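# Open four ring boxes, rings kept in place

## Task

Lift the lids of all four ring boxes so each ends up open and upright on the table, with every ring still seated in its slot.

## Robot and tools

Robot: a single Doosan M1013 arm whose URDF root sits at (0, 0, 0.055) m in the scene frame. It carries a right-handed, four-digit hand (index, middle, ring, thumb) driven by sixteen motors. A camera stand is fixed beside the table. Scene frame: origin on the table top straight below the base, +z up, +y to the left when facing along +x. All poses, velocities and targets are reported in this frame, and offsets use its axes.

Hand point axes: +z runs along straight fingers toward the tips, +x runs across the palm away from the thumb, +y points out of the palm face. Straight fingertips reach about 0.156 m past the hand point along +z. A rigid mast sticks out at the wrist on the palm side and can collide with objects.

Row format (shared by execute_actions and move): 24 numbers, each in [-1, 1], in this order.
1-6: dx, dy, dz, rx, ry, rz. These are an offset, not a pose. They are measured from the Hand target as it stood when the action or move began, along the scene axes. 1.0 equals 0.6 m of travel or 180 degrees of turn. rx, ry, rz form a single rotation vector, and the turn is about the Hand target's position. Within one action, every row counts from that same starting target, not from the row before it. Sending the same offset again moves the hand further still.
7-22: absolute goal angles for the hand hinges, scaled between each hinge's two stops, in this order: index_mcp, index_abd, index_pip, index_dip, middle_mcp, middle_abd, middle_pip, middle_dip, ring_mcp, ring_abd, ring_pip, ring_dip, thumb_cmc, thumb_axl, thumb_mcp, thumb_ipl. Straight values are: _mcp +0.75, _abd 0.00, _pip +0.58, _dip +0.70, thumb_cmc +0.71, thumb_axl +0.68, thumb_mcp +0.23, thumb_ipl +0.17. Lower numbers curl the fingers toward the palm and swing the thumb around to sit in front of the palm.
23: current_limit, a cap on motor current that maps -1..+1 onto 0..550 mA.
24: speed; hinge speed is (speed+1)/2 of 8.5 rad/s.
At the start these two are +0.4 and -0.6. Whatever was sent last stays in force. To leave the hand unchanged, resend the previous 18 hand numbers. At a scene's start, read them from a result first, because a 0 in a row is a real command.

Tools:
- execute_actions(actions, cameras): actions is a list of actions. Each action is a table of at most 15 rows, one per 1/30 s step. If a table has fewer rows, its last row holds for the remaining steps. Each action lasts 0.5 s. Images are returned only when the list is empty or cameras names them.
- move(target, speed, blend, blocking, cameras): target is either one 24-number row or a list of up to 15 rows. Every row is an offset from the same Hand target. speed is the path's top speed in m/s, from 0.002 to 2, default 0.25; turning speed is capped at twice that value in rad/s. blend is a corner radius in m for lists; 0 means stop at each point. blocking=false returns after about 0.5 s while the move keeps running. Hand numbers for later targets are applied once the arm comes to rest there. The result gains a 'move:' line: done (at rest within 3 mm and 2 degrees), off_target, moving, held or fault, plus any limits (paced, held). The path does not slow for obstacles. Route it around the arm's own base, or the shoulder posture may flip.
- wait(seconds 0-10): lets time pass with the last command held.
- stop(): brakes a running move.
- zoom_image(camera, region): camera is cam_high, cam_low or cam_wrist. region is [x0, y0, x1, y1] in pixels of that camera's newest image, at most 504 wide and 504 tall. All three images are 672x504.
- clear_fault(): clears a torque or force fault that a result has already reported.
- read_manual(section): returns licence text only.
- finished_scene(scene): ends scene 1 or 2; this cannot be undone.

Results report: end_effector_position (m) and end_effector_quat_wxyz; velocities (omitted when joints read 'within noise'); the Hand target, i.e. the last commanded pose after clipping, which your next offsets start from; joint positions and torques; and hand_goal, hand_measured, hand_current_ma and hand_state (moving, goal, blocked, overload), listed in motor order.

Control behaviour: each step, the command is clipped to within 70 mm and 16 degrees of the measured pose. The hand often settles short of its target. An all-zero action asks for the target again; if it still falls short, send the remaining distance as an offset. To stop pushing on something, command a target back on the near side of the hand point.

Things to avoid: The arm is stiff. A target only slightly past a firm contact can trigger a fault stop. That happens at 144 N of external force or at a joint's torque limit (waist and shoulder 316, elbow 148, wrist joints 41.8 N m), and the arm then stays stopped until clear_fault. Faster moves hit harder, so approach lids slowly. A finger motor that draws 495 mA or more for 5 s shuts down for 10 s, so avoid squeezing hard for long. Holding loads or stretching the arm out heats its motors; a MOTOR HOT line warns of an over-temperature stop lasting 30 s or more. Do not drop, slam or fling anything. Anything that leaves the table fails the task. Knocking a ring out of its slot or tipping a box over defeats the goal. Loose objects may sometimes be nudged by outside pushes.

Each tool is called after "Emit:" in YAML: its name, and indented under it one key for each argument.

## Session

Emit:
execute_actions:
  actions: []

Scene clock: 0.00 s.
end_effector_position=(+0.9626, +0.4354, +0.2425) hand_goal=(+0.754, +0.000, +0.576, +0.696, +0.754, +0.000, +0.576, +0.696, +0.754, +0.000, +0.576, +0.696, +0.714, +0.678, +0.226, +0.168) hand_measured=(+0.754, +0.000, +0.576, +0.696, +0.754, +0.000, +0.576, +0.696, +0.754, +0.000, +0.576, +0.696, +0.714, +0.678, +0.226, +0.168) hand_current_ma=(+0, +0, +0, +0, +0, +0, +0, +0, +0, +0, +0, +0, +0, +0, +0, +0) hand_state=(goal, goal, goal, goal, goal, goal, goal, goal, goal, goal, goal, goal, goal, goal, goal, goal) hand_current_limit=0.40 hand_speed=-0.60 end_effector_quat_wxyz=(+0.182, -0.345, +0.921, +0.011)
Joint positions: [0.312 0.793 1.086 0.042 0.902 1.135]
Joint velocities: within noise
Joint torques (N m): no reading
Hand target: +0.9626, +0.4354, +0.2425; +0.182, -0.345, +0.921, +0.011
camera_calibration:
cam_wrist: T_world_to_cam=[[0.151208, 0.957959, 0.243825, -0.589729], [0.429906, -0.285842, 0.856432, -0.537721], [0.890122, -0.0246771, -0.455054, -0.615241], [0, 0, 0, 1]] pos_world=[0.86798, 0.396051, 0.324344]

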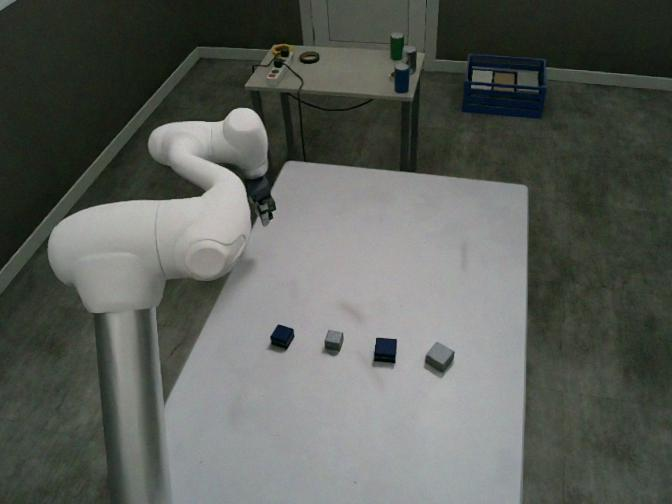

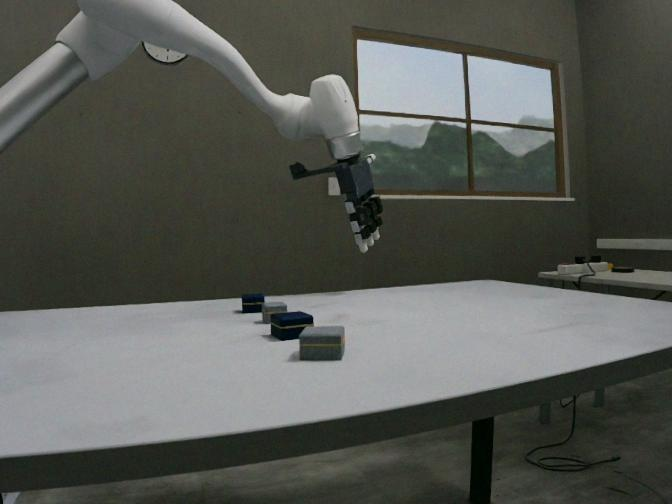

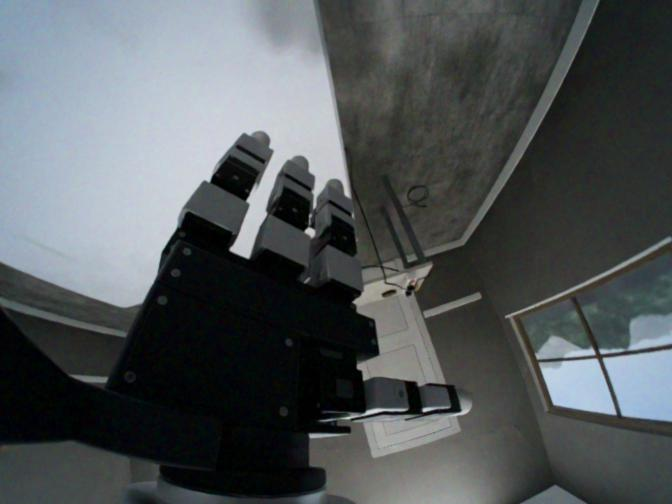

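Emit:
zoom_image:
  camera: "cam_high"
  region: [255, 310, 475, 385]

Emit:
zoom_image:
  camera: "cam_low"
  region: [230, 280, 360, 370]

Scaled by 2.291.

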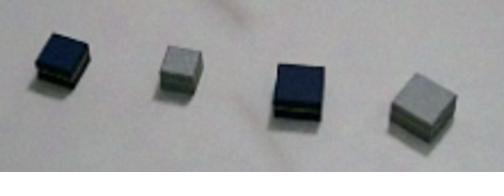

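Scaled by 3.877.

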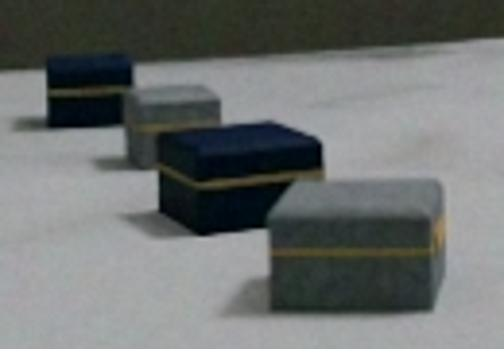

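Emit:
move:
  target: [-0.4638,-0.4273,0.0125,0.1122,0.1037,-0.7808,0.754,0,0.285,0.261,0.98,0,0.385,-0.4565,0.754,0,0.285,0.261,0.714,0.678,0.226,0.168,0.2,-0.5]
  speed: 0.6
  cameras: ["cam_wrist","cam_low"]

Emit:
zoom_image:
  camera: "cam_wrist"
  region: [230, 20, 430, 180]

Scene clock: 9.07 s.
end_effector_position=(+0.6844, +0.1791, +0.2500) hand_goal=(+0.754, +0.000, +0.286, +0.262, +0.980, +0.000, +0.386, -0.456, +0.754, +0.000, +0.286, +0.262, +0.714, +0.678, +0.226, +0.168) hand_measured=(+0.754, +0.000, +0.290, +0.266, +0.972, +0.000, +0.388, -0.452, +0.754, +0.000, +0.290, +0.266, +0.714, +0.678, +0.224, +0.168) hand_current_ma=(+0, +0, +3, +3, -8, +0, +2, +3, +0, +0, +3, +3, +0, +0, -2, +0) hand_state=(goal, goal, goal, goal, goal, goal, goal, goal, goal, goal, goal, goal, goal, goal, goal, goal) hand_current_limit=0.20 hand_speed=-0.50 end_effector_quat_wxyz=(+0.000, +0.774, +0.633, +0.000)
Joint positions: [0.307 0.288 1.859 -0.012 1 3.647]
Joint torques (N m): [-1.77 -58.51 -34.87 3.94 -0.51 0.43]
Hand target: +0.6844, +0.1790, +0.2500; +0.000, +0.774, +0.633, +0.000
Off the commanded pose: 0.000 m, 0 deg.
move: done
camera_calibration:
cam_wrist: T_world_to_cam=[[0.437164, -0.898573, 0.0381358, -0.115702], [-0.652927, -0.287923, 0.700562, 0.282613], [-0.618525, -0.33116, -0.712572, 0.781285], [0, 0, 0, 1]] pos_world=[0.718351, 0.236135, 0.363147]
Images, in order (width x height): cam_low 672x504, cam_wrist 672x504.

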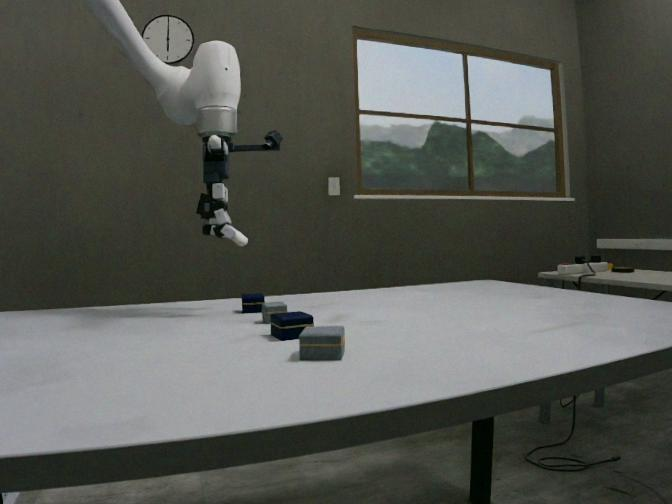

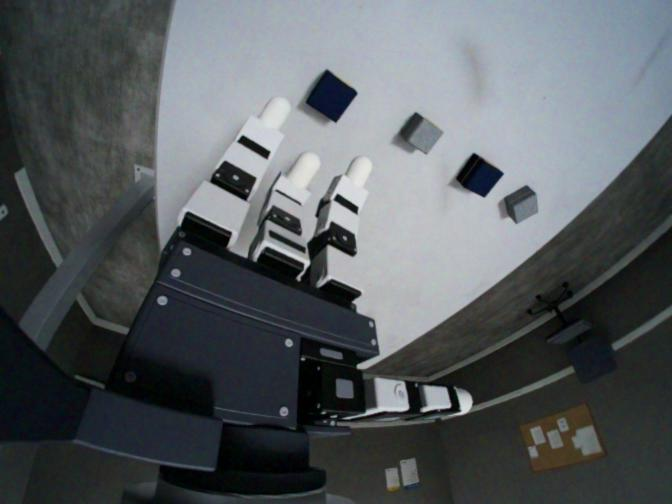

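Scaled by 2.520 from the camera's 672x504 image, which has a finer 960x720 frame.

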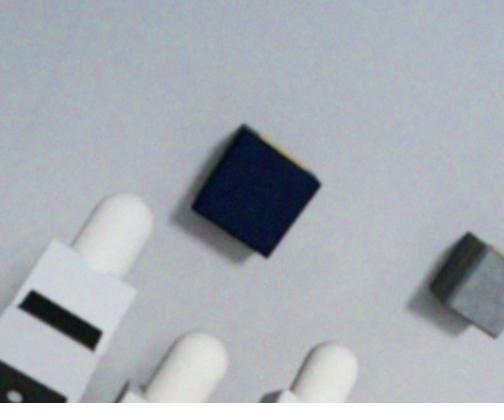

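Emit:
move:
  target:
    - [-0.0003,0.0052,-0.2383,0,0,0.015,0.754,0,0.285,0.261,0.98,0,0.378,-0.4275,0.754,0,0.285,0.261,0.714,0.678,0.226,0.168,0.2,-0.5]
    - [-0.0003,0.0052,-0.2383,0,0,0.015,0.754,-0.33,0.285,0.261,0.98,0,0.378,-0.4275,0.754,0.33,0.285,0.261,0.714,0.678,0.226,0.168,0.2,-0.75]
  speed: [0.25,0.1]

Emit:
execute_actions:
  actions:
    - [[0,0,0,0,0,0,0.754,-0.33,0.285,0.261,0.98,0,0.0336,-0.0435,0.754,0.33,0.285,0.261,0.714,0.678,0.226,0.168,0.2,-0.8]]
    - [[0,0,0,0,0,0,0.754,-0.33,0.285,0.261,0.98,0,-0.0248,-0.326,0.754,0.33,0.285,0.261,0.714,0.678,0.226,0.168,0.2,-0.8]]
    - [[0,0,0,0,0,0,0.754,-0.33,0.285,0.261,0.89,0,-0.0686,-0.442,0.754,0.33,0.285,0.261,0.714,0.678,0.226,0.168,0.2,-0.8]]
    - [[0,0,0,0,0,0,0.754,-0.33,0.285,0.261,0.7534,0,-0.1518,-0.3116,0.754,0.33,0.285,0.261,0.714,0.678,0.226,0.168,0.2,-0.8]]
  cameras: ["cam_wrist","cam_low"]

Emit:
zoom_image:
  camera: "cam_wrist"
  region: [200, 20, 440, 220]

Emit:
zoom_image:
  camera: "cam_low"
  region: [150, 250, 330, 370]

Scene clock: 13.97 s.
end_effector_position=(+0.6842, +0.1822, +0.1071) hand_goal=(+0.754, -0.330, +0.286, +0.262, +0.980, +0.000, +0.378, -0.428, +0.754, +0.330, +0.286, +0.262, +0.714, +0.678, +0.226, +0.168) hand_measured=(+0.754, -0.142, +0.286, +0.262, +0.974, +0.000, +0.380, -0.430, +0.754, +0.152, +0.288, +0.264, +0.714, +0.678, +0.224, +0.168) hand_current_ma=(+0, +330, +0, +0, -8, +0, +2, -2, +0, -330, +1, +1, +0, +0, -3, +0) hand_state=(goal, blocked, goal, goal, goal, goal, goal, goal, goal, blocked, goal, goal, goal, goal, goal, goal) hand_current_limit=0.20 hand_speed=-0.75 end_effector_quat_wxyz=(+0.000, +0.759, +0.651, +0.000)
Joint positions: [0.305 0.442 1.96 -0.015 0.744 3.602]
Joint torques (N m): [-1.71 -66.82 -28.28 3.23 -0.49 0.3]
Hand target: +0.6842, +0.1822, +0.1071; +0.000, +0.759, +0.651, +0.000
Off the commanded pose: 0.000 m, 0 deg.
move: done

Scene clock: 16.17 s.
end_effector_position=(+0.6842, +0.1822, +0.1071) hand_goal=(+0.754, -0.330, +0.286, +0.262, +0.754, +0.000, -0.152, -0.312, +0.754, +0.330, +0.286, +0.262, +0.714, +0.678, +0.226, +0.168) hand_measured=(+0.748, -0.142, +0.276, +0.256, +0.758, +0.000, -0.146, -0.314, +0.752, +0.158, +0.276, +0.256, +0.714, +0.678, +0.224, +0.168) hand_current_ma=(-6, +330, -14, -5, +3, +0, +7, -2, -1, -330, -13, -7, +0, +0, -3, +0) hand_state=(goal, blocked, goal, goal, goal, goal, goal, goal, goal, blocked, goal, goal, goal, goal, goal, goal) hand_current_limit=0.20 hand_speed=-0.80 end_effector_quat_wxyz=(+0.000, +0.759, +0.651, +0.000)
Joint positions: [0.305 0.442 1.96 -0.015 0.744 3.602]
Joint torques (N m): [-1.38 -66.61 -28.18 3.22 -0.46 0.3]
Hand target: +0.6842, +0.1822, +0.1071; +0.000, +0.759, +0.651, +0.000
Off the commanded pose: 0.000 m, 0 deg.
camera_calibration:
cam_wrist: T_world_to_cam=[[0.479118, -0.876912, 0.0383665, -0.140043], [-0.638674, -0.318301, 0.700556, 0.379335], [-0.602114, -0.360153, -0.712565, 0.674352], [0, 0, 0, 1]] pos_world=[0.715405, 0.240807, 0.220146]
Images, in order (width x height): cam_low 672x504, cam_wrist 672x504.

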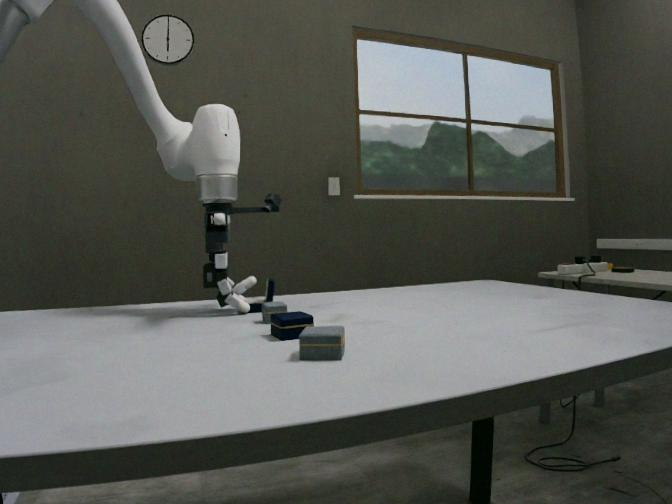

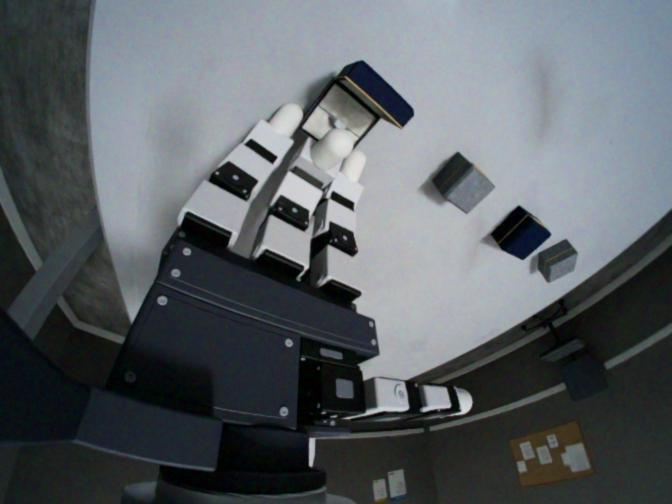

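Scaled by 2.100 from the camera's 672x504 image, which has a finer 960x720 frame.

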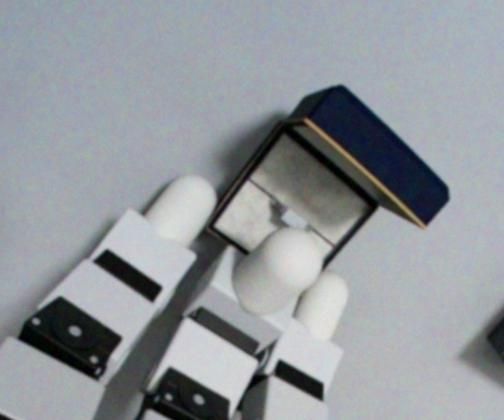

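Scaled by 2.800.

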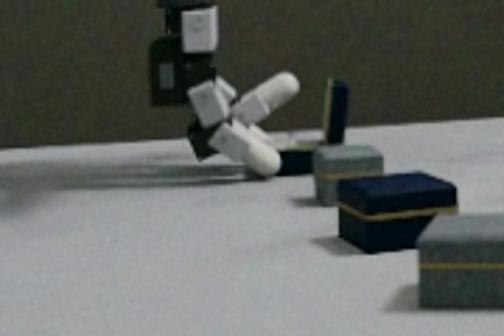

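Emit:
execute_actions:
  actions:
    - [[0,0,0,0,0,0,0.754,0.02,0.285,0.261,0.754,0,-0.152,-0.312,0.754,-0.02,0.285,0.261,0.714,0.678,0.226,0.168,0.2,-0.6]]

Emit:
move:
  target:
    - [0,0,0.18,0,0,0,0.754,0,0.285,0.261,0.98,0,0.378,-0.4275,0.754,0,0.285,0.261,0.714,0.678,0.226,0.168,0.2,-0.6]
    - [0.0378,-0.2355,0.238,0,0,0.06,0.754,0,0.285,0.261,0.98,0,0.378,-0.4275,0.754,0,0.285,0.261,0.714,0.678,0.226,0.168,0.2,-0.6]
  speed: [0.2,0.35]
  blend: [0.03,0]
  cameras: ["cam_wrist"]

Emit:
zoom_image:
  camera: "cam_wrist"
  region: [230, 20, 430, 180]

Scene clock: 21.37 s.
end_effector_position=(+0.6842, +0.1822, +0.1071) hand_goal=(+0.754, +0.020, +0.286, +0.262, +0.754, +0.000, -0.152, -0.312, +0.754, -0.020, +0.286, +0.262, +0.714, +0.678, +0.226, +0.168) hand_measured=(+0.750, +0.016, +0.284, +0.260, +0.758, +0.000, -0.146, -0.314, +0.752, -0.016, +0.284, +0.260, +0.714, +0.678, +0.224, +0.168) hand_current_ma=(-3, -2, -1, -2, +3, +0, +7, -2, -1, +2, -1, -2, +0, +0, -3, +0) hand_state=(goal, goal, goal, goal, goal, goal, goal, goal, goal, goal, goal, goal, goal, goal, goal, goal) hand_current_limit=0.20 hand_speed=-0.60 end_effector_quat_wxyz=(+0.000, +0.759, +0.651, +0.000)
Joint positions: [0.305 0.442 1.96 -0.015 0.744 3.602]
Joint torques (N m): [-1.61 -66.48 -28.24 3.26 -0.48 0.35]
Hand target: +0.6842, +0.1822, +0.1071; +0.000, +0.759, +0.651, +0.000
Off the commanded pose: 0.000 m, 0 deg.

Scene clock: 22.83 s.
end_effector_position=(+0.7069, +0.0409, +0.2499) hand_goal=(+0.754, +0.000, +0.286, +0.262, +0.980, +0.000, +0.378, -0.428, +0.754, +0.000, +0.286, +0.262, +0.714, +0.678, +0.226, +0.168) hand_measured=(+0.752, +0.002, +0.284, +0.260, +0.974, +0.000, +0.376, -0.424, +0.752, -0.002, +0.284, +0.260, +0.714, +0.678, +0.224, +0.168) hand_current_ma=(-2, +2, -1, -2, -8, +0, -2, +3, -1, -1, -1, -2, +0, +0, -3, +0) hand_state=(goal, goal, goal, goal, goal, goal, goal, goal, goal, goal, goal, goal, goal, goal, goal, goal) hand_current_limit=0.20 hand_speed=-0.60 end_effector_quat_wxyz=(+0.000, +0.694, +0.720, +0.000)
Joint positions: [0.058 0.257 1.897 -0.013 0.989 3.163]
Joint torques (N m): [-2.18 -55.87 -34.78 3.94 -0.5 0.43]
Hand target: +0.7069, +0.0409, +0.2499; +0.000, +0.694, +0.720, +0.000
Off the commanded pose: 0.000 m, 0 deg.
move: done
camera_calibration:
cam_wrist: T_world_to_cam=[[0.635015, -0.771546, 0.0383783, -0.394782], [-0.567698, -0.432393, 0.700539, 0.203358], [-0.523903, -0.46664, -0.712582, 0.687999], [0, 0, 0, 1]] pos_world=[0.726583, 0.104386, 0.362946]
Images, in order (width x height): cam_wrist 672x504.

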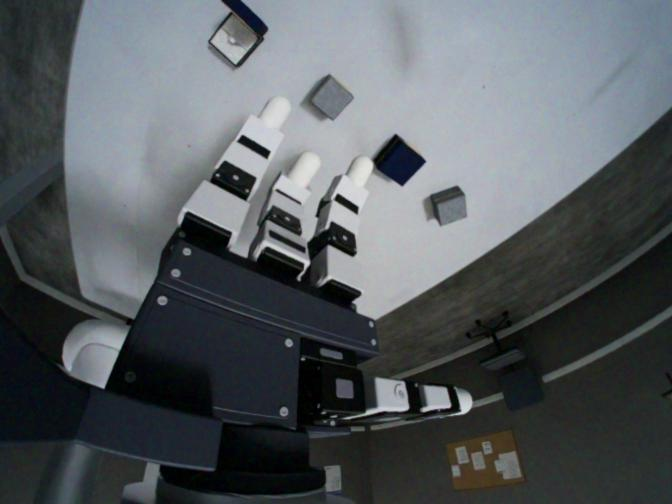

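Scaled by 2.520 from the camera's 672x504 image, which has a finer 960x720 frame.

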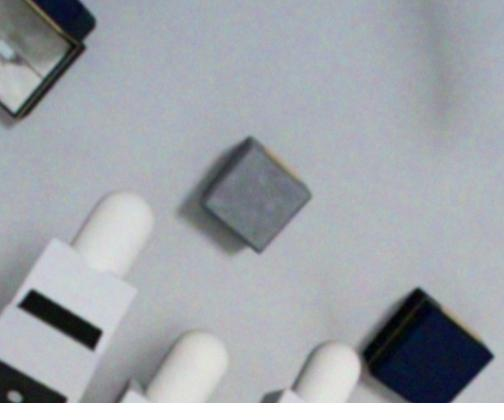

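Emit:
move:
  target:
    - [-0.0022,-0.0015,-0.2382,0,0,-0.0156,0.754,0,0.285,0.261,0.98,0,0.371,-0.4,0.754,0,0.285,0.261,0.714,0.678,0.226,0.168,0.2,-0.5]
    - [-0.0022,-0.0015,-0.2382,0,0,-0.0156,0.754,-0.38,0.285,0.261,0.98,0,0.371,-0.4,0.754,0.38,0.285,0.261,0.714,0.678,0.226,0.168,0.2,-0.75]
  speed: [0.25,0.1]

Emit:
execute_actions:
  actions:
    - [[0,0,0,0,0,0,0.754,-0.38,0.285,0.261,0.98,0,0.0234,-0.0072,0.754,0.38,0.285,0.261,0.714,0.678,0.226,0.168,0.2,-0.8]]
    - [[0,0,0,0,0,0,0.754,-0.38,0.285,0.261,0.98,0,-0.0219,-0.2638,0.754,0.38,0.285,0.261,0.714,0.678,0.226,0.168,0.2,-0.8]]
    - [[0,0,0,0,0,0,0.754,-0.38,0.285,0.261,0.89,0,-0.0117,-0.4145,0.754,0.38,0.285,0.261,0.714,0.678,0.226,0.168,0.2,-0.8]]
    - [[0,0,0,0,0,0,0.754,-0.38,0.285,0.261,0.7534,0,-0.0321,-0.3594,0.754,0.38,0.285,0.261,0.714,0.678,0.226,0.168,0.2,-0.8]]
  cameras: ["cam_wrist","cam_low"]

Emit:
zoom_image:
  camera: "cam_wrist"
  region: [200, 20, 440, 220]

Emit:
zoom_image:
  camera: "cam_low"
  region: [180, 250, 360, 370]

Scene clock: 29.63 s.
end_effector_position=(+0.7055, +0.0400, +0.1069) hand_goal=(+0.754, -0.380, +0.286, +0.262, +0.980, +0.000, +0.372, -0.400, +0.754, +0.380, +0.286, +0.262, +0.714, +0.678, +0.226, +0.168) hand_measured=(+0.752, -0.190, +0.284, +0.260, +0.974, +0.000, +0.374, -0.402, +0.754, +0.198, +0.284, +0.260, +0.714, +0.678, +0.224, +0.168) hand_current_ma=(-2, +330, -1, -2, -8, +0, +2, -2, +0, -330, -1, -2, +0, +0, -3, +0) hand_state=(goal, blocked, goal, goal, goal, goal, goal, goal, goal, blocked, goal, goal, goal, goal, goal, goal) hand_current_limit=0.20 hand_speed=-0.75 end_effector_quat_wxyz=(+0.000, +0.712, +0.702, +0.000)
Joint positions: [0.061 0.419 1.995 -0.017 0.729 3.22]
Joint torques (N m): [-1.67 -64.09 -28.18 3.24 -0.49 0.32]
Hand target: +0.7055, +0.0400, +0.1069; +0.000, +0.712, +0.702, +0.000
Off the commanded pose: 0.000 m, 0 deg.
move: done

Scene clock: 31.90 s.
end_effector_position=(+0.7056, +0.0400, +0.1069) hand_goal=(+0.754, -0.380, +0.286, +0.262, +0.754, +0.000, -0.032, -0.360, +0.754, +0.380, +0.286, +0.262, +0.714, +0.678, +0.226, +0.168) hand_measured=(+0.710, -0.190, +0.256, +0.246, +0.764, +0.000, -0.046, -0.388, +0.718, +0.212, +0.256, +0.246, +0.714, +0.678, +0.224, +0.168) hand_current_ma=(-107, +330, -58, -24, +12, +0, -19, -51, -80, -330, -59, -24, +0, +0, -3, +0) hand_state=(blocked, blocked, blocked, goal, goal, goal, goal, blocked, blocked, blocked, blocked, goal, goal, goal, goal, goal) hand_current_limit=0.20 hand_speed=-0.80 end_effector_quat_wxyz=(+0.000, +0.712, +0.702, +0.000)
Joint positions: [0.061 0.419 1.995 -0.017 0.729 3.22]
Joint torques (N m): [-1.38 -63.2 -26.67 3.24 -0.2 0.33]
Hand target: +0.7055, +0.0400, +0.1069; +0.000, +0.712, +0.702, +0.000
Off the commanded pose: 0.000 m, 0 deg.
camera_calibration:
cam_wrist: T_world_to_cam=[[0.59643, -0.801745, 0.0384247, -0.360721], [-0.588243, -0.404029, 0.700521, 0.315656], [-0.546115, -0.440415, -0.712596, 0.599651], [0, 0, 0, 1]] pos_world=[0.728306, 0.102424, 0.220046]
Images, in order (width x height): cam_low 672x504, cam_wrist 672x504.

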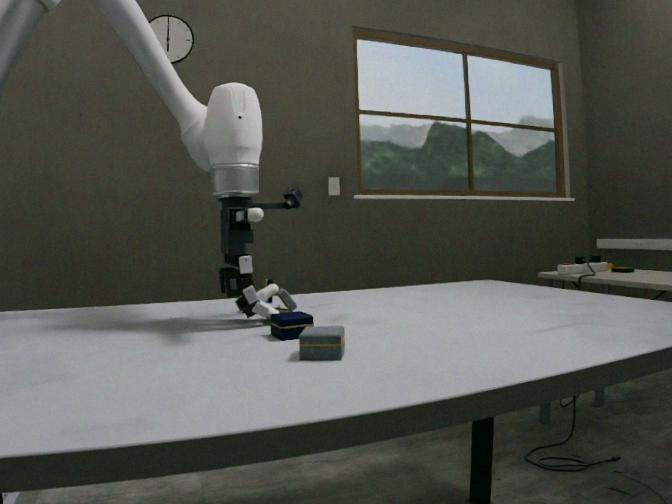

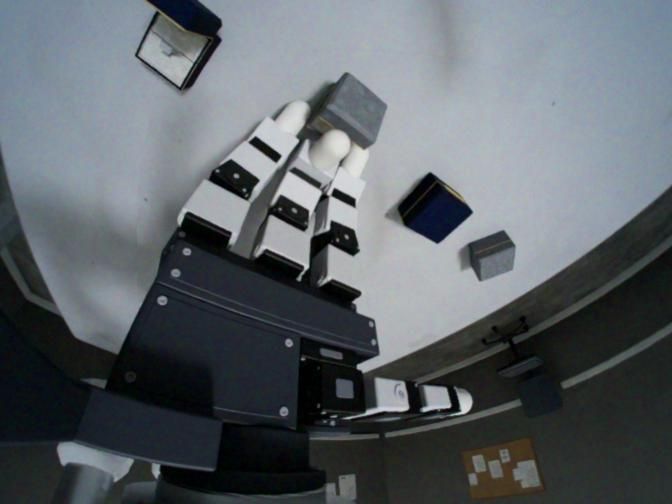

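Scaled by 2.100 from the camera's 672x504 image, which has a finer 960x720 frame.

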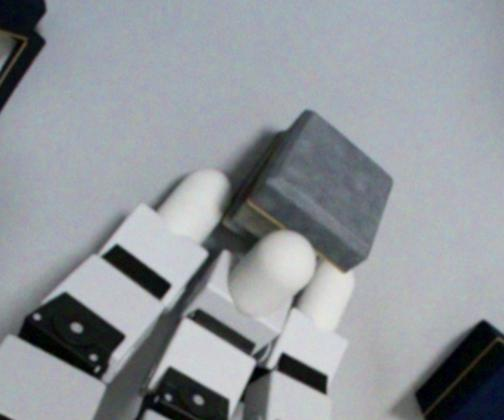

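Scaled by 2.800.

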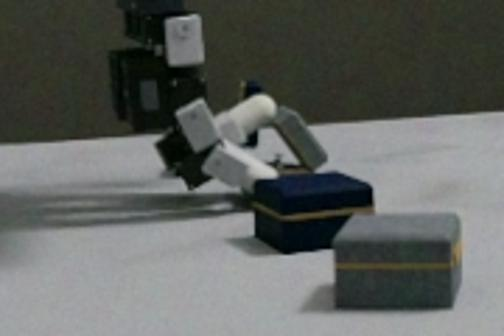

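Emit:
execute_actions:
  actions:
    - [[0,0,0,0,0,0,0.754,-0.38,0.285,0.261,0.589,0,0.0248,-0.2058,0.754,0.38,0.285,0.261,0.714,0.678,0.226,0.168,0.2,-0.8]]
    - [[0,0,0,0,0,0,0.754,-0.38,0.285,0.261,0.411,0,0.251,-0.162,0.754,0.38,0.285,0.261,0.714,0.678,0.226,0.168,0.2,-0.8]]
  cameras: ["cam_wrist","cam_low"]

Emit:
zoom_image:
  camera: "cam_wrist"
  region: [200, 20, 440, 220]

Emit:
zoom_image:
  camera: "cam_low"
  region: [180, 250, 360, 370]

Scene clock: 33.97 s.
end_effector_position=(+0.7056, +0.0400, +0.1069) hand_goal=(+0.754, -0.380, +0.286, +0.262, +0.412, +0.000, +0.252, -0.162, +0.754, +0.380, +0.286, +0.262, +0.714, +0.678, +0.226, +0.168) hand_measured=(+0.726, -0.190, +0.260, +0.246, +0.436, +0.000, +0.232, -0.174, +0.734, +0.212, +0.260, +0.246, +0.714, +0.678, +0.224, +0.168) hand_current_ma=(-55, +330, -47, -26, +47, +0, -32, -18, -35, -330, -46, -25, +0, +0, -3, +0) hand_state=(blocked, blocked, blocked, goal, blocked, goal, goal, goal, goal, blocked, blocked, goal, goal, goal, goal, goal) hand_current_limit=0.20 hand_speed=-0.80 end_effector_quat_wxyz=(+0.000, +0.712, +0.702, +0.000)
Joint positions: [0.061 0.419 1.995 -0.017 0.729 3.22]
Joint torques (N m): [-1.84 -60.86 -26.84 3.27 -0.68 0.37]
Hand target: +0.7055, +0.0400, +0.1069; +0.000, +0.712, +0.702, +0.000
Off the commanded pose: 0.000 m, 0 deg.
camera_calibration:
cam_wrist: T_world_to_cam=[[0.59643, -0.801745, 0.0384247, -0.360721], [-0.588243, -0.404029, 0.700521, 0.315656], [-0.546115, -0.440415, -0.712596, 0.599651], [0, 0, 0, 1]] pos_world=[0.728306, 0.102424, 0.220046]
Images, in order (width x height): cam_low 672x504, cam_wrist 672x504.

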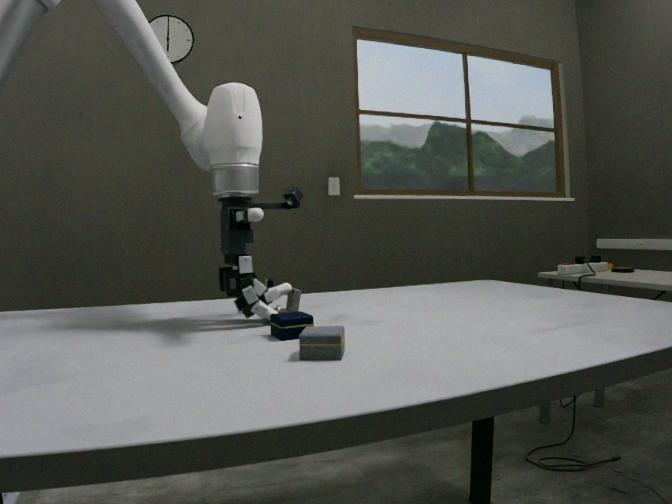

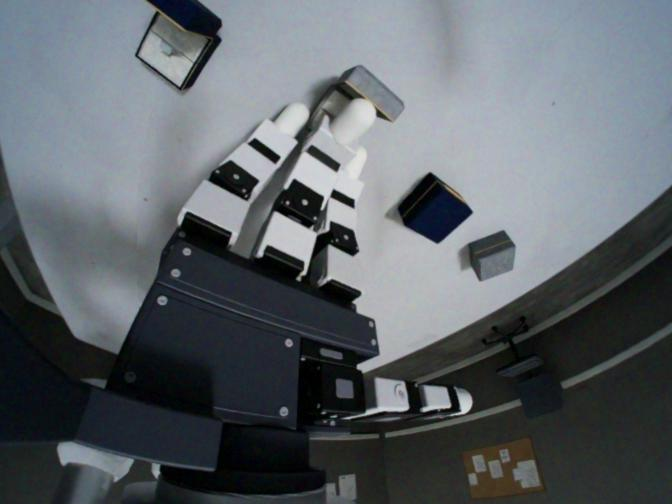

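Scaled by 2.100 from the camera's 672x504 image, which has a finer 960x720 frame.

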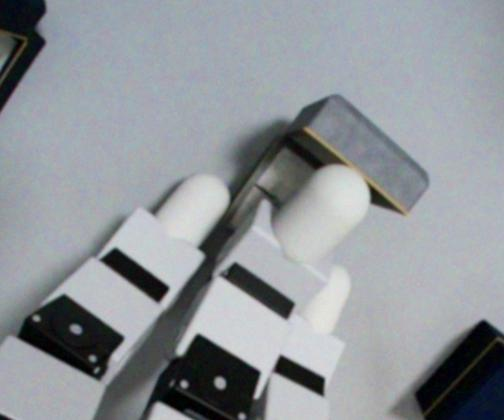

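Scaled by 2.800.

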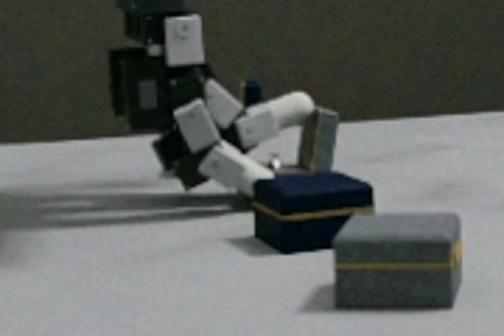

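Emit:
execute_actions:
  actions:
    - [[0,0,0,0,0,0,0.754,-0.38,0.285,0.261,0.3,0,0.32,-0.05,0.754,0.38,0.285,0.261,0.714,0.678,0.226,0.168,0.2,-0.8]]
    - [[0,0,0,0,0,0,0.754,-0.38,0.285,0.261,0.65,0,0.05,-0.2,0.754,0.38,0.285,0.261,0.714,0.678,0.226,0.168,0.2,-0.7]]
  cameras: ["cam_wrist","cam_low"]

Emit:
zoom_image:
  camera: "cam_wrist"
  region: [200, 20, 440, 220]

Emit:
zoom_image:
  camera: "cam_low"
  region: [180, 250, 360, 370]

Scene clock: 35.97 s.
end_effector_position=(+0.7055, +0.0400, +0.1069) hand_goal=(+0.754, -0.380, +0.286, +0.262, +0.650, +0.000, +0.050, -0.200, +0.754, +0.380, +0.286, +0.262, +0.714, +0.678, +0.226, +0.168) hand_measured=(+0.738, -0.190, +0.260, +0.242, +0.650, +0.000, +0.056, -0.196, +0.748, +0.218, +0.260, +0.242, +0.714, +0.678, +0.224, +0.168) hand_current_ma=(-26, +330, -49, -34, +0, +0, +7, +3, -6, -330, -45, -32, +0, +0, -3, +0) hand_state=(goal, blocked, blocked, blocked, goal, goal, goal, goal, goal, blocked, blocked, goal, goal, goal, goal, goal) hand_current_limit=0.20 hand_speed=-0.70 end_effector_quat_wxyz=(+0.000, +0.712, +0.702, +0.000)
Joint positions: [0.061 0.419 1.995 -0.017 0.729 3.22]
Joint torques (N m): [-1.32 -64.16 -27.56 3.21 -0.43 0.31]
Hand target: +0.7055, +0.0400, +0.1069; +0.000, +0.712, +0.702, +0.000
Off the commanded pose: 0.000 m, 0 deg.
camera_calibration:
cam_wrist: T_world_to_cam=[[0.596397, -0.801772, 0.0383823, -0.360684], [-0.588212, -0.404003, 0.700563, 0.315621], [-0.546185, -0.44039, -0.712558, 0.599692], [0, 0, 0, 1]] pos_world=[0.728305, 0.102424, 0.220046]
Images, in order (width x height): cam_low 672x504, cam_wrist 672x504.

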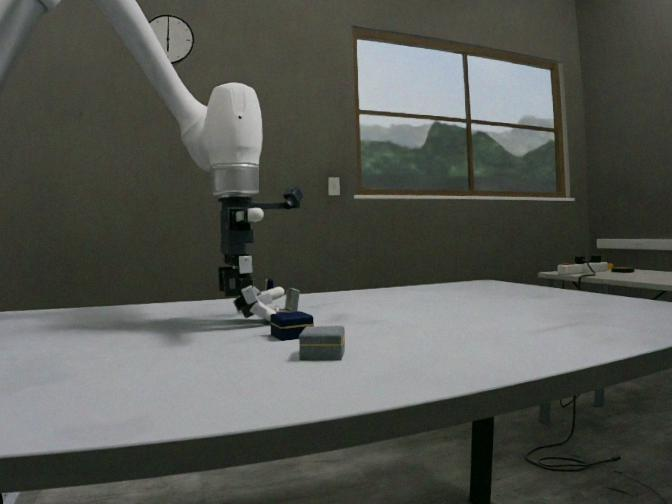

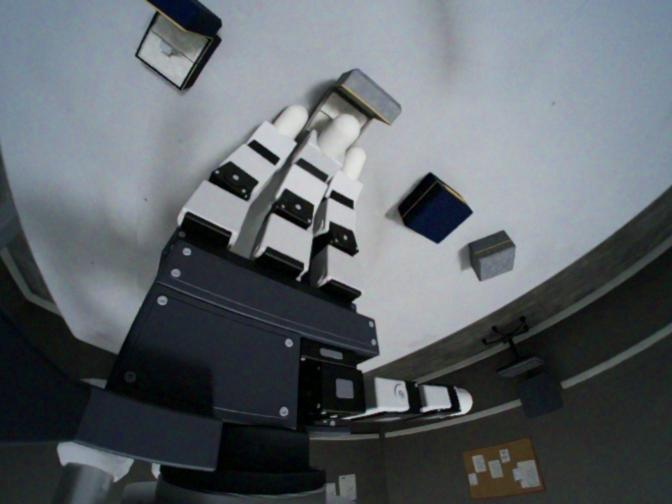

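Scaled by 2.100 from the camera's 672x504 image, which has a finer 960x720 frame.

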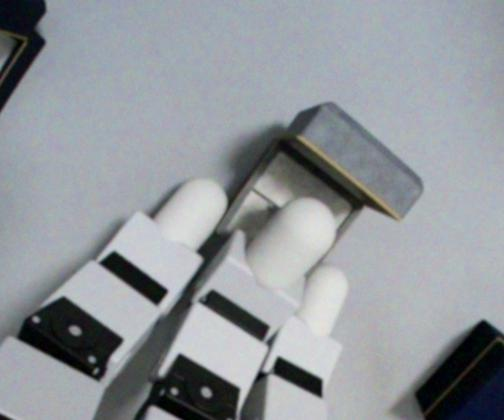

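Scaled by 2.800.

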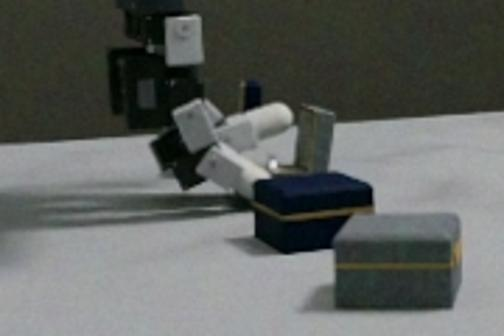

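Emit:
execute_actions:
  actions:
    - [[0,0,0,0,0,0,0.754,0.02,0.285,0.261,0.65,0,0.05,-0.2,0.754,-0.02,0.285,0.261,0.714,0.678,0.226,0.168,0.2,-0.6]]

Emit:
move:
  target:
    - [0,0,0.18,0,0,0,0.754,0,0.285,0.261,0.98,0,0.385,-0.4565,0.754,0,0.285,0.261,0.714,0.678,0.226,0.168,0.2,-0.6]
    - [-0.0065,-0.2318,0.238,0,0,0.0406,0.754,0,0.285,0.261,0.98,0,0.385,-0.4565,0.754,0,0.285,0.261,0.714,0.678,0.226,0.168,0.2,-0.6]
  speed: [0.2,0.35]
  blend: [0.03,0]
  cameras: ["cam_wrist","cam_low"]

Emit:
zoom_image:
  camera: "cam_wrist"
  region: [230, 20, 430, 180]

Emit:
zoom_image:
  camera: "cam_low"
  region: [220, 270, 360, 370]

Scene clock: 38.57 s.
end_effector_position=(+0.7055, +0.0400, +0.1069) hand_goal=(+0.754, +0.020, +0.286, +0.262, +0.650, +0.000, +0.050, -0.200, +0.754, -0.020, +0.286, +0.262, +0.714, +0.678, +0.226, +0.168) hand_measured=(+0.750, +0.016, +0.284, +0.260, +0.650, +0.000, +0.056, -0.196, +0.750, -0.016, +0.284, +0.260, +0.714, +0.678, +0.224, +0.168) hand_current_ma=(-3, -3, -1, -2, +0, +0, +7, +3, -3, +2, -1, -2, +0, +0, -3, +0) hand_state=(goal, goal, goal, goal, goal, goal, goal, goal, goal, goal, goal, goal, goal, goal, goal, goal) hand_current_limit=0.20 hand_speed=-0.60 end_effector_quat_wxyz=(+0.000, +0.712, +0.702, +0.000)
Joint positions: [0.061 0.419 1.995 -0.017 0.729 3.22]
Joint torques (N m): [-1.3 -64.12 -27.61 3.2 -0.55 0.32]
Hand target: +0.7055, +0.0400, +0.1069; +0.000, +0.712, +0.702, +0.000
Off the commanded pose: 0.000 m, 0 deg.

Scene clock: 40.00 s.
end_effector_position=(+0.7016, -0.0991, +0.2498) hand_goal=(+0.754, +0.000, +0.286, +0.262, +0.980, +0.000, +0.386, -0.456, +0.754, +0.000, +0.286, +0.262, +0.714, +0.678, +0.226, +0.168) hand_measured=(+0.750, +0.002, +0.284, +0.260, +0.972, +0.000, +0.384, -0.452, +0.752, -0.002, +0.284, +0.260, +0.714, +0.678, +0.224, +0.168) hand_current_ma=(-3, +2, -1, -2, -9, +0, -2, +3, -2, -1, -1, -2, +0, +0, -3, +0) hand_state=(goal, goal, goal, goal, goal, goal, goal, goal, goal, goal, goal, goal, goal, goal, goal, goal) hand_current_limit=0.20 hand_speed=-0.60 end_effector_quat_wxyz=(+0.000, +0.665, +0.746, +0.000)
Joint positions: [-0.179 0.249 1.905 -0.013 0.987 2.847]
Joint torques (N m): [-1.29 -55.66 -34.69 3.97 -0.45 0.41]
Hand target: +0.7016, -0.0991, +0.2497; +0.000, +0.666, +0.746, +0.000
Off the commanded pose: 0.000 m, 0 deg.
move: done
camera_calibration:
cam_wrist: T_world_to_cam=[[0.693581, -0.719357, 0.0383616, -0.535332], [-0.53201, -0.475588, 0.700558, 0.110581], [-0.485707, -0.506302, -0.712563, 0.589111], [0, 0, 0, 1]] pos_world=[0.716261, -0.0342359, 0.362846]
Images, in order (width x height): cam_low 672x504, cam_wrist 672x504.

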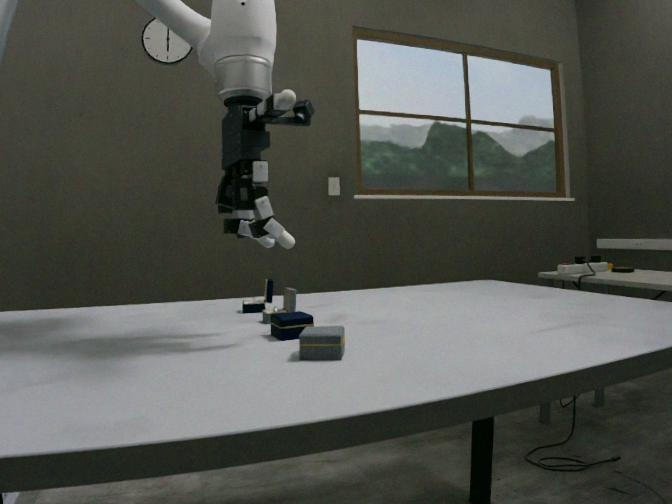

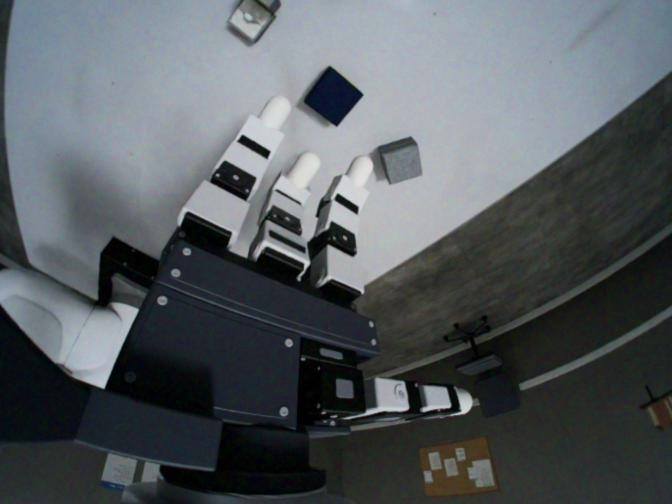

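Scaled by 2.520 from the camera's 672x504 image, which has a finer 960x720 frame.

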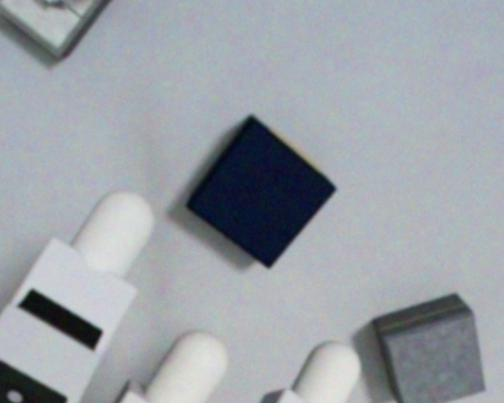

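Scaled by 3.600.

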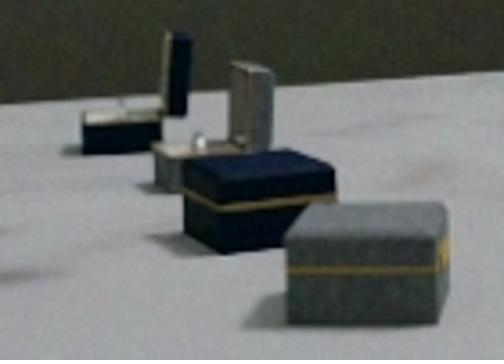

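Emit:
move:
  target:
    - [-0.0095,-0.0033,-0.2395,0,0,-0.009,0.754,0,0.285,0.261,0.98,0,0.385,-0.4565,0.754,0,0.285,0.261,0.714,0.678,0.226,0.168,0.2,-0.5]
    - [-0.0095,-0.0033,-0.2395,0,0,-0.009,0.754,-0.29,0.285,0.261,0.98,0,0.385,-0.4565,0.754,0.29,0.285,0.261,0.714,0.678,0.226,0.168,0.2,-0.75]
  speed: [0.25,0.1]

Emit:
execute_actions:
  actions:
    - [[0,0,0,0,0,0,0.754,-0.29,0.285,0.261,0.98,0,0.0438,-0.0797,0.754,0.29,0.285,0.261,0.714,0.678,0.226,0.168,0.2,-0.8]]
    - [[0,0,0,0,0,0,0.754,-0.29,0.285,0.261,0.98,0,-0.0584,-0.345,0.754,0.29,0.285,0.261,0.714,0.678,0.226,0.168,0.2,-0.8]]
    - [[0,0,0,0,0,0,0.754,-0.29,0.285,0.261,0.89,0,-0.1825,-0.381,0.754,0.29,0.285,0.261,0.714,0.678,0.226,0.168,0.2,-0.8]]
    - [[0,0,0,0,0,0,0.754,-0.29,0.285,0.261,0.7534,0,-0.3387,-0.0986,0.754,0.29,0.285,0.261,0.714,0.678,0.226,0.168,0.2,-0.8]]
  cameras: ["cam_wrist","cam_low"]

Emit:
zoom_image:
  camera: "cam_wrist"
  region: [200, 20, 440, 220]

Emit:
zoom_image:
  camera: "cam_low"
  region: [200, 250, 380, 370]

Scene clock: 44.63 s.
end_effector_position=(+0.6959, -0.1011, +0.1060) hand_goal=(+0.754, -0.290, +0.286, +0.262, +0.980, +0.000, +0.386, -0.456, +0.754, +0.290, +0.286, +0.262, +0.714, +0.678, +0.226, +0.168) hand_measured=(+0.752, -0.098, +0.284, +0.260, +0.972, +0.000, +0.384, -0.452, +0.752, +0.108, +0.284, +0.260, +0.714, +0.678, +0.224, +0.168) hand_current_ma=(-2, +330, -1, -2, -9, +0, -2, +3, -1, -330, -1, -2, +0, +0, -3, +0) hand_state=(goal, blocked, goal, goal, goal, goal, goal, goal, goal, blocked, goal, goal, goal, goal, goal, goal) hand_current_limit=0.20 hand_speed=-0.75 end_effector_quat_wxyz=(+0.000, +0.676, +0.737, +0.000)
Joint positions: [-0.182 0.407 2.014 -0.017 0.72 2.878]
Joint torques (N m): [-1.4 -63.28 -27.35 3.16 -0.56 0.39]
Hand target: +0.6959, -0.1011, +0.1060; +0.000, +0.676, +0.737, +0.000
Off the commanded pose: 0.000 m, 0 deg.
move: done

Scene clock: 46.83 s.
end_effector_position=(+0.6959, -0.1011, +0.1060) hand_goal=(+0.754, -0.290, +0.286, +0.262, +0.754, +0.000, -0.338, -0.098, +0.754, +0.290, +0.286, +0.262, +0.714, +0.678, +0.226, +0.168) hand_measured=(+0.748, -0.098, +0.278, +0.256, +0.758, +0.000, -0.332, -0.100, +0.750, +0.110, +0.278, +0.256, +0.714, +0.678, +0.224, +0.168) hand_current_ma=(-7, +330, -11, -7, +4, +0, +8, -2, -4, -330, -10, -6, +0, +0, -3, +0) hand_state=(goal, blocked, goal, goal, goal, goal, goal, goal, goal, blocked, goal, goal, goal, goal, goal, goal) hand_current_limit=0.20 hand_speed=-0.80 end_effector_quat_wxyz=(+0.000, +0.676, +0.737, +0.000)
Joint positions: [-0.182 0.407 2.014 -0.017 0.72 2.878]
Joint torques (N m): [-1.8 -63.32 -27.61 3.25 -0.45 0.35]
Hand target: +0.6959, -0.1011, +0.1060; +0.000, +0.676, +0.737, +0.000
Off the commanded pose: 0.000 m, 0 deg.
camera_calibration:
cam_wrist: T_world_to_cam=[[0.672975, -0.738668, 0.0383845, -0.515035], [-0.545255, -0.46036, 0.700547, 0.218033], [-0.499801, -0.49238, -0.712574, 0.494152], [0, 0, 0, 1]] pos_world=[0.712467, -0.0367558, 0.219146]
Images, in order (width x height): cam_low 672x504, cam_wrist 672x504.

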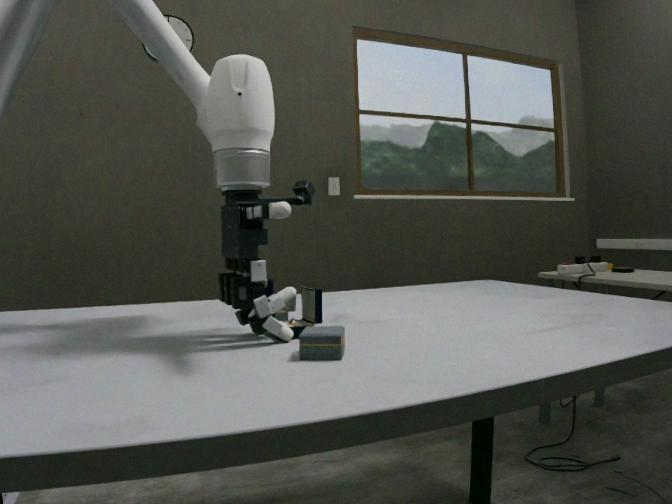

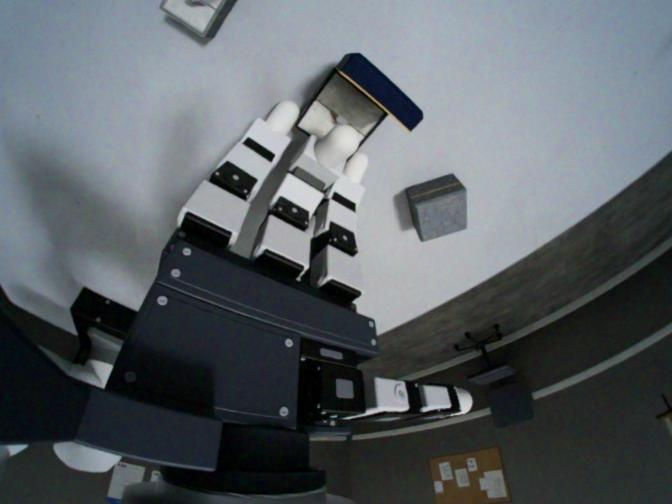

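Scaled by 2.100 from the camera's 672x504 image, which has a finer 960x720 frame.

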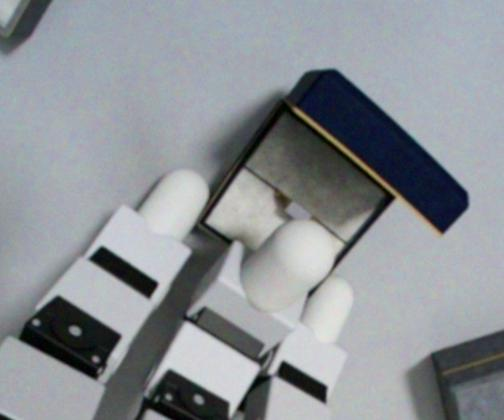

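Scaled by 2.800.

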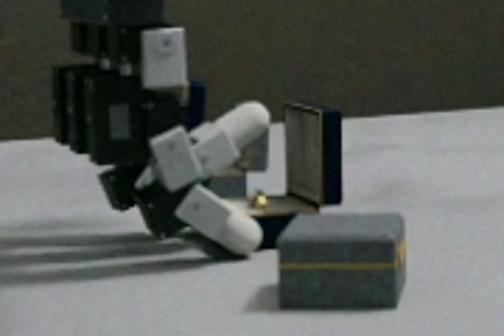

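Emit:
execute_actions:
  actions:
    - [[0,0,0,0,0,0,0.754,0.02,0.285,0.261,0.754,0,-0.3387,-0.0986,0.754,-0.02,0.285,0.261,0.714,0.678,0.226,0.168,0.2,-0.6]]

Emit:
move:
  target:
    - [0,0,0.18,0,0,0,0.754,0,0.285,0.261,0.98,0,0.385,-0.4565,0.754,0,0.285,0.261,0.714,0.678,0.226,0.168,0.2,-0.6]
    - [0.0012,-0.246,0.2395,0,0,-0.1494,0.754,0,0.285,0.261,0.98,0,0.385,-0.4565,0.754,0,0.285,0.261,0.714,0.678,0.226,0.168,0.2,-0.6]
  speed: [0.2,0.35]
  blend: [0.03,0]
  cameras: ["cam_wrist","cam_low"]

Emit:
zoom_image:
  camera: "cam_wrist"
  region: [230, 20, 430, 180]

Emit:
zoom_image:
  camera: "cam_low"
  region: [220, 270, 360, 370]

Scene clock: 62.57 s.
end_effector_position=(+0.6959, -0.1011, +0.1060) hand_goal=(+0.754, +0.020, +0.286, +0.262, +0.754, +0.000, -0.338, -0.098, +0.754, -0.020, +0.286, +0.262, +0.714, +0.678, +0.226, +0.168) hand_measured=(+0.750, +0.016, +0.284, +0.260, +0.758, +0.000, -0.332, -0.100, +0.750, -0.018, +0.284, +0.260, +0.714, +0.678, +0.224, +0.168) hand_current_ma=(-4, -2, -1, -2, +4, +0, +8, -2, -3, +2, -1, -2, +0, +0, -3, +0) hand_state=(goal, goal, goal, goal, goal, goal, goal, goal, goal, goal, goal, goal, goal, goal, goal, goal) hand_current_limit=0.20 hand_speed=-0.60 end_effector_quat_wxyz=(+0.000, +0.676, +0.737, +0.000)
Joint positions: [-0.182 0.407 2.014 -0.017 0.72 2.878]
Joint torques (N m): [-1.25 -63.28 -27.61 3.21 -0.55 0.39]
Hand target: +0.6959, -0.1011, +0.1060; +0.000, +0.676, +0.737, +0.000
Off the commanded pose: 0.000 m, 0 deg.

Scene clock: 64.20 s.
end_effector_position=(+0.6967, -0.2487, +0.2497) hand_goal=(+0.754, +0.000, +0.286, +0.262, +0.980, +0.000, +0.386, -0.456, +0.754, +0.000, +0.286, +0.262, +0.714, +0.678, +0.226, +0.168) hand_measured=(+0.750, +0.004, +0.284, +0.260, +0.974, +0.000, +0.384, -0.452, +0.752, -0.002, +0.284, +0.260, +0.714, +0.678, +0.224, +0.168) hand_current_ma=(-3, +2, -1, -2, -7, +0, -2, +3, -2, -2, -1, -2, +0, +0, -3, +0) hand_state=(goal, goal, goal, goal, goal, goal, goal, goal, goal, goal, goal, goal, goal, goal, goal, goal) hand_current_limit=0.20 hand_speed=-0.60 end_effector_quat_wxyz=(+0.000, +0.829, +0.560, +0.000)
Joint positions: [-0.34 0.298 1.837 -0.013 1.005 3.183]
Joint torques (N m): [-1.64 -60.32 -35.38 3.96 -0.44 0.44]
Hand target: +0.6967, -0.2487, +0.2497; +0.000, +0.829, +0.560, +0.000
Off the commanded pose: 0.000 m, 0 deg.
move: done
camera_calibration:
cam_wrist: T_world_to_cam=[[0.26606, -0.963191, 0.0384031, -0.402335], [-0.694522, -0.163915, 0.700551, 0.22752], [-0.668469, -0.21306, -0.712569, 0.711208], [0, 0, 0, 1]] pos_world=[0.740484, -0.198701, 0.362846]
Images, in order (width x height): cam_low 672x504, cam_wrist 672x504.

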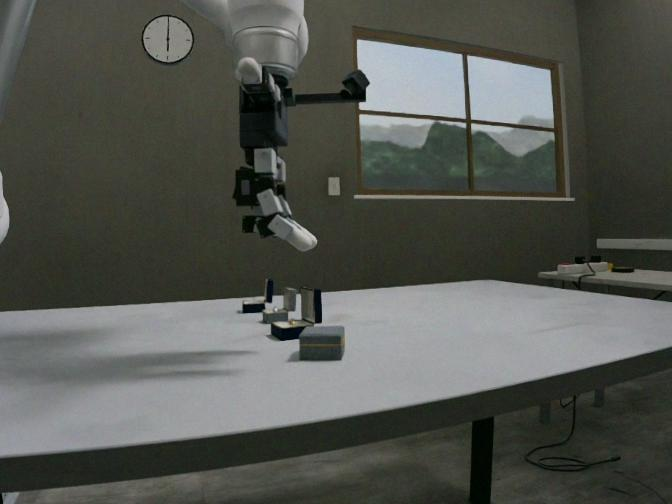

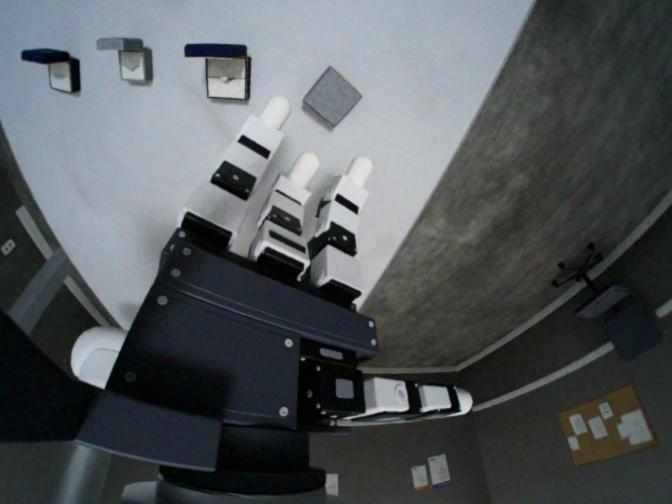

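Scaled by 2.520 from the camera's 672x504 image, which has a finer 960x720 frame.

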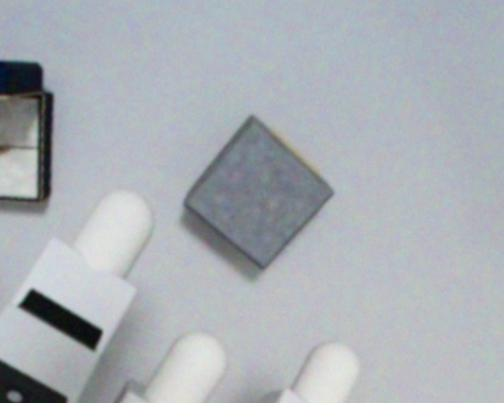

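Scaled by 3.600.

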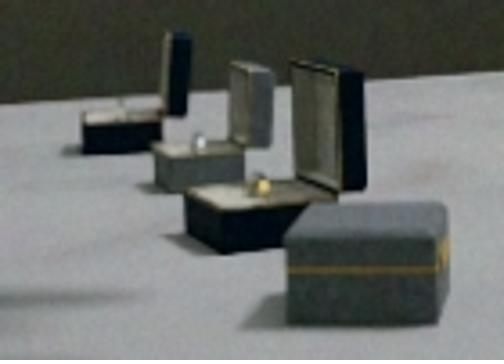

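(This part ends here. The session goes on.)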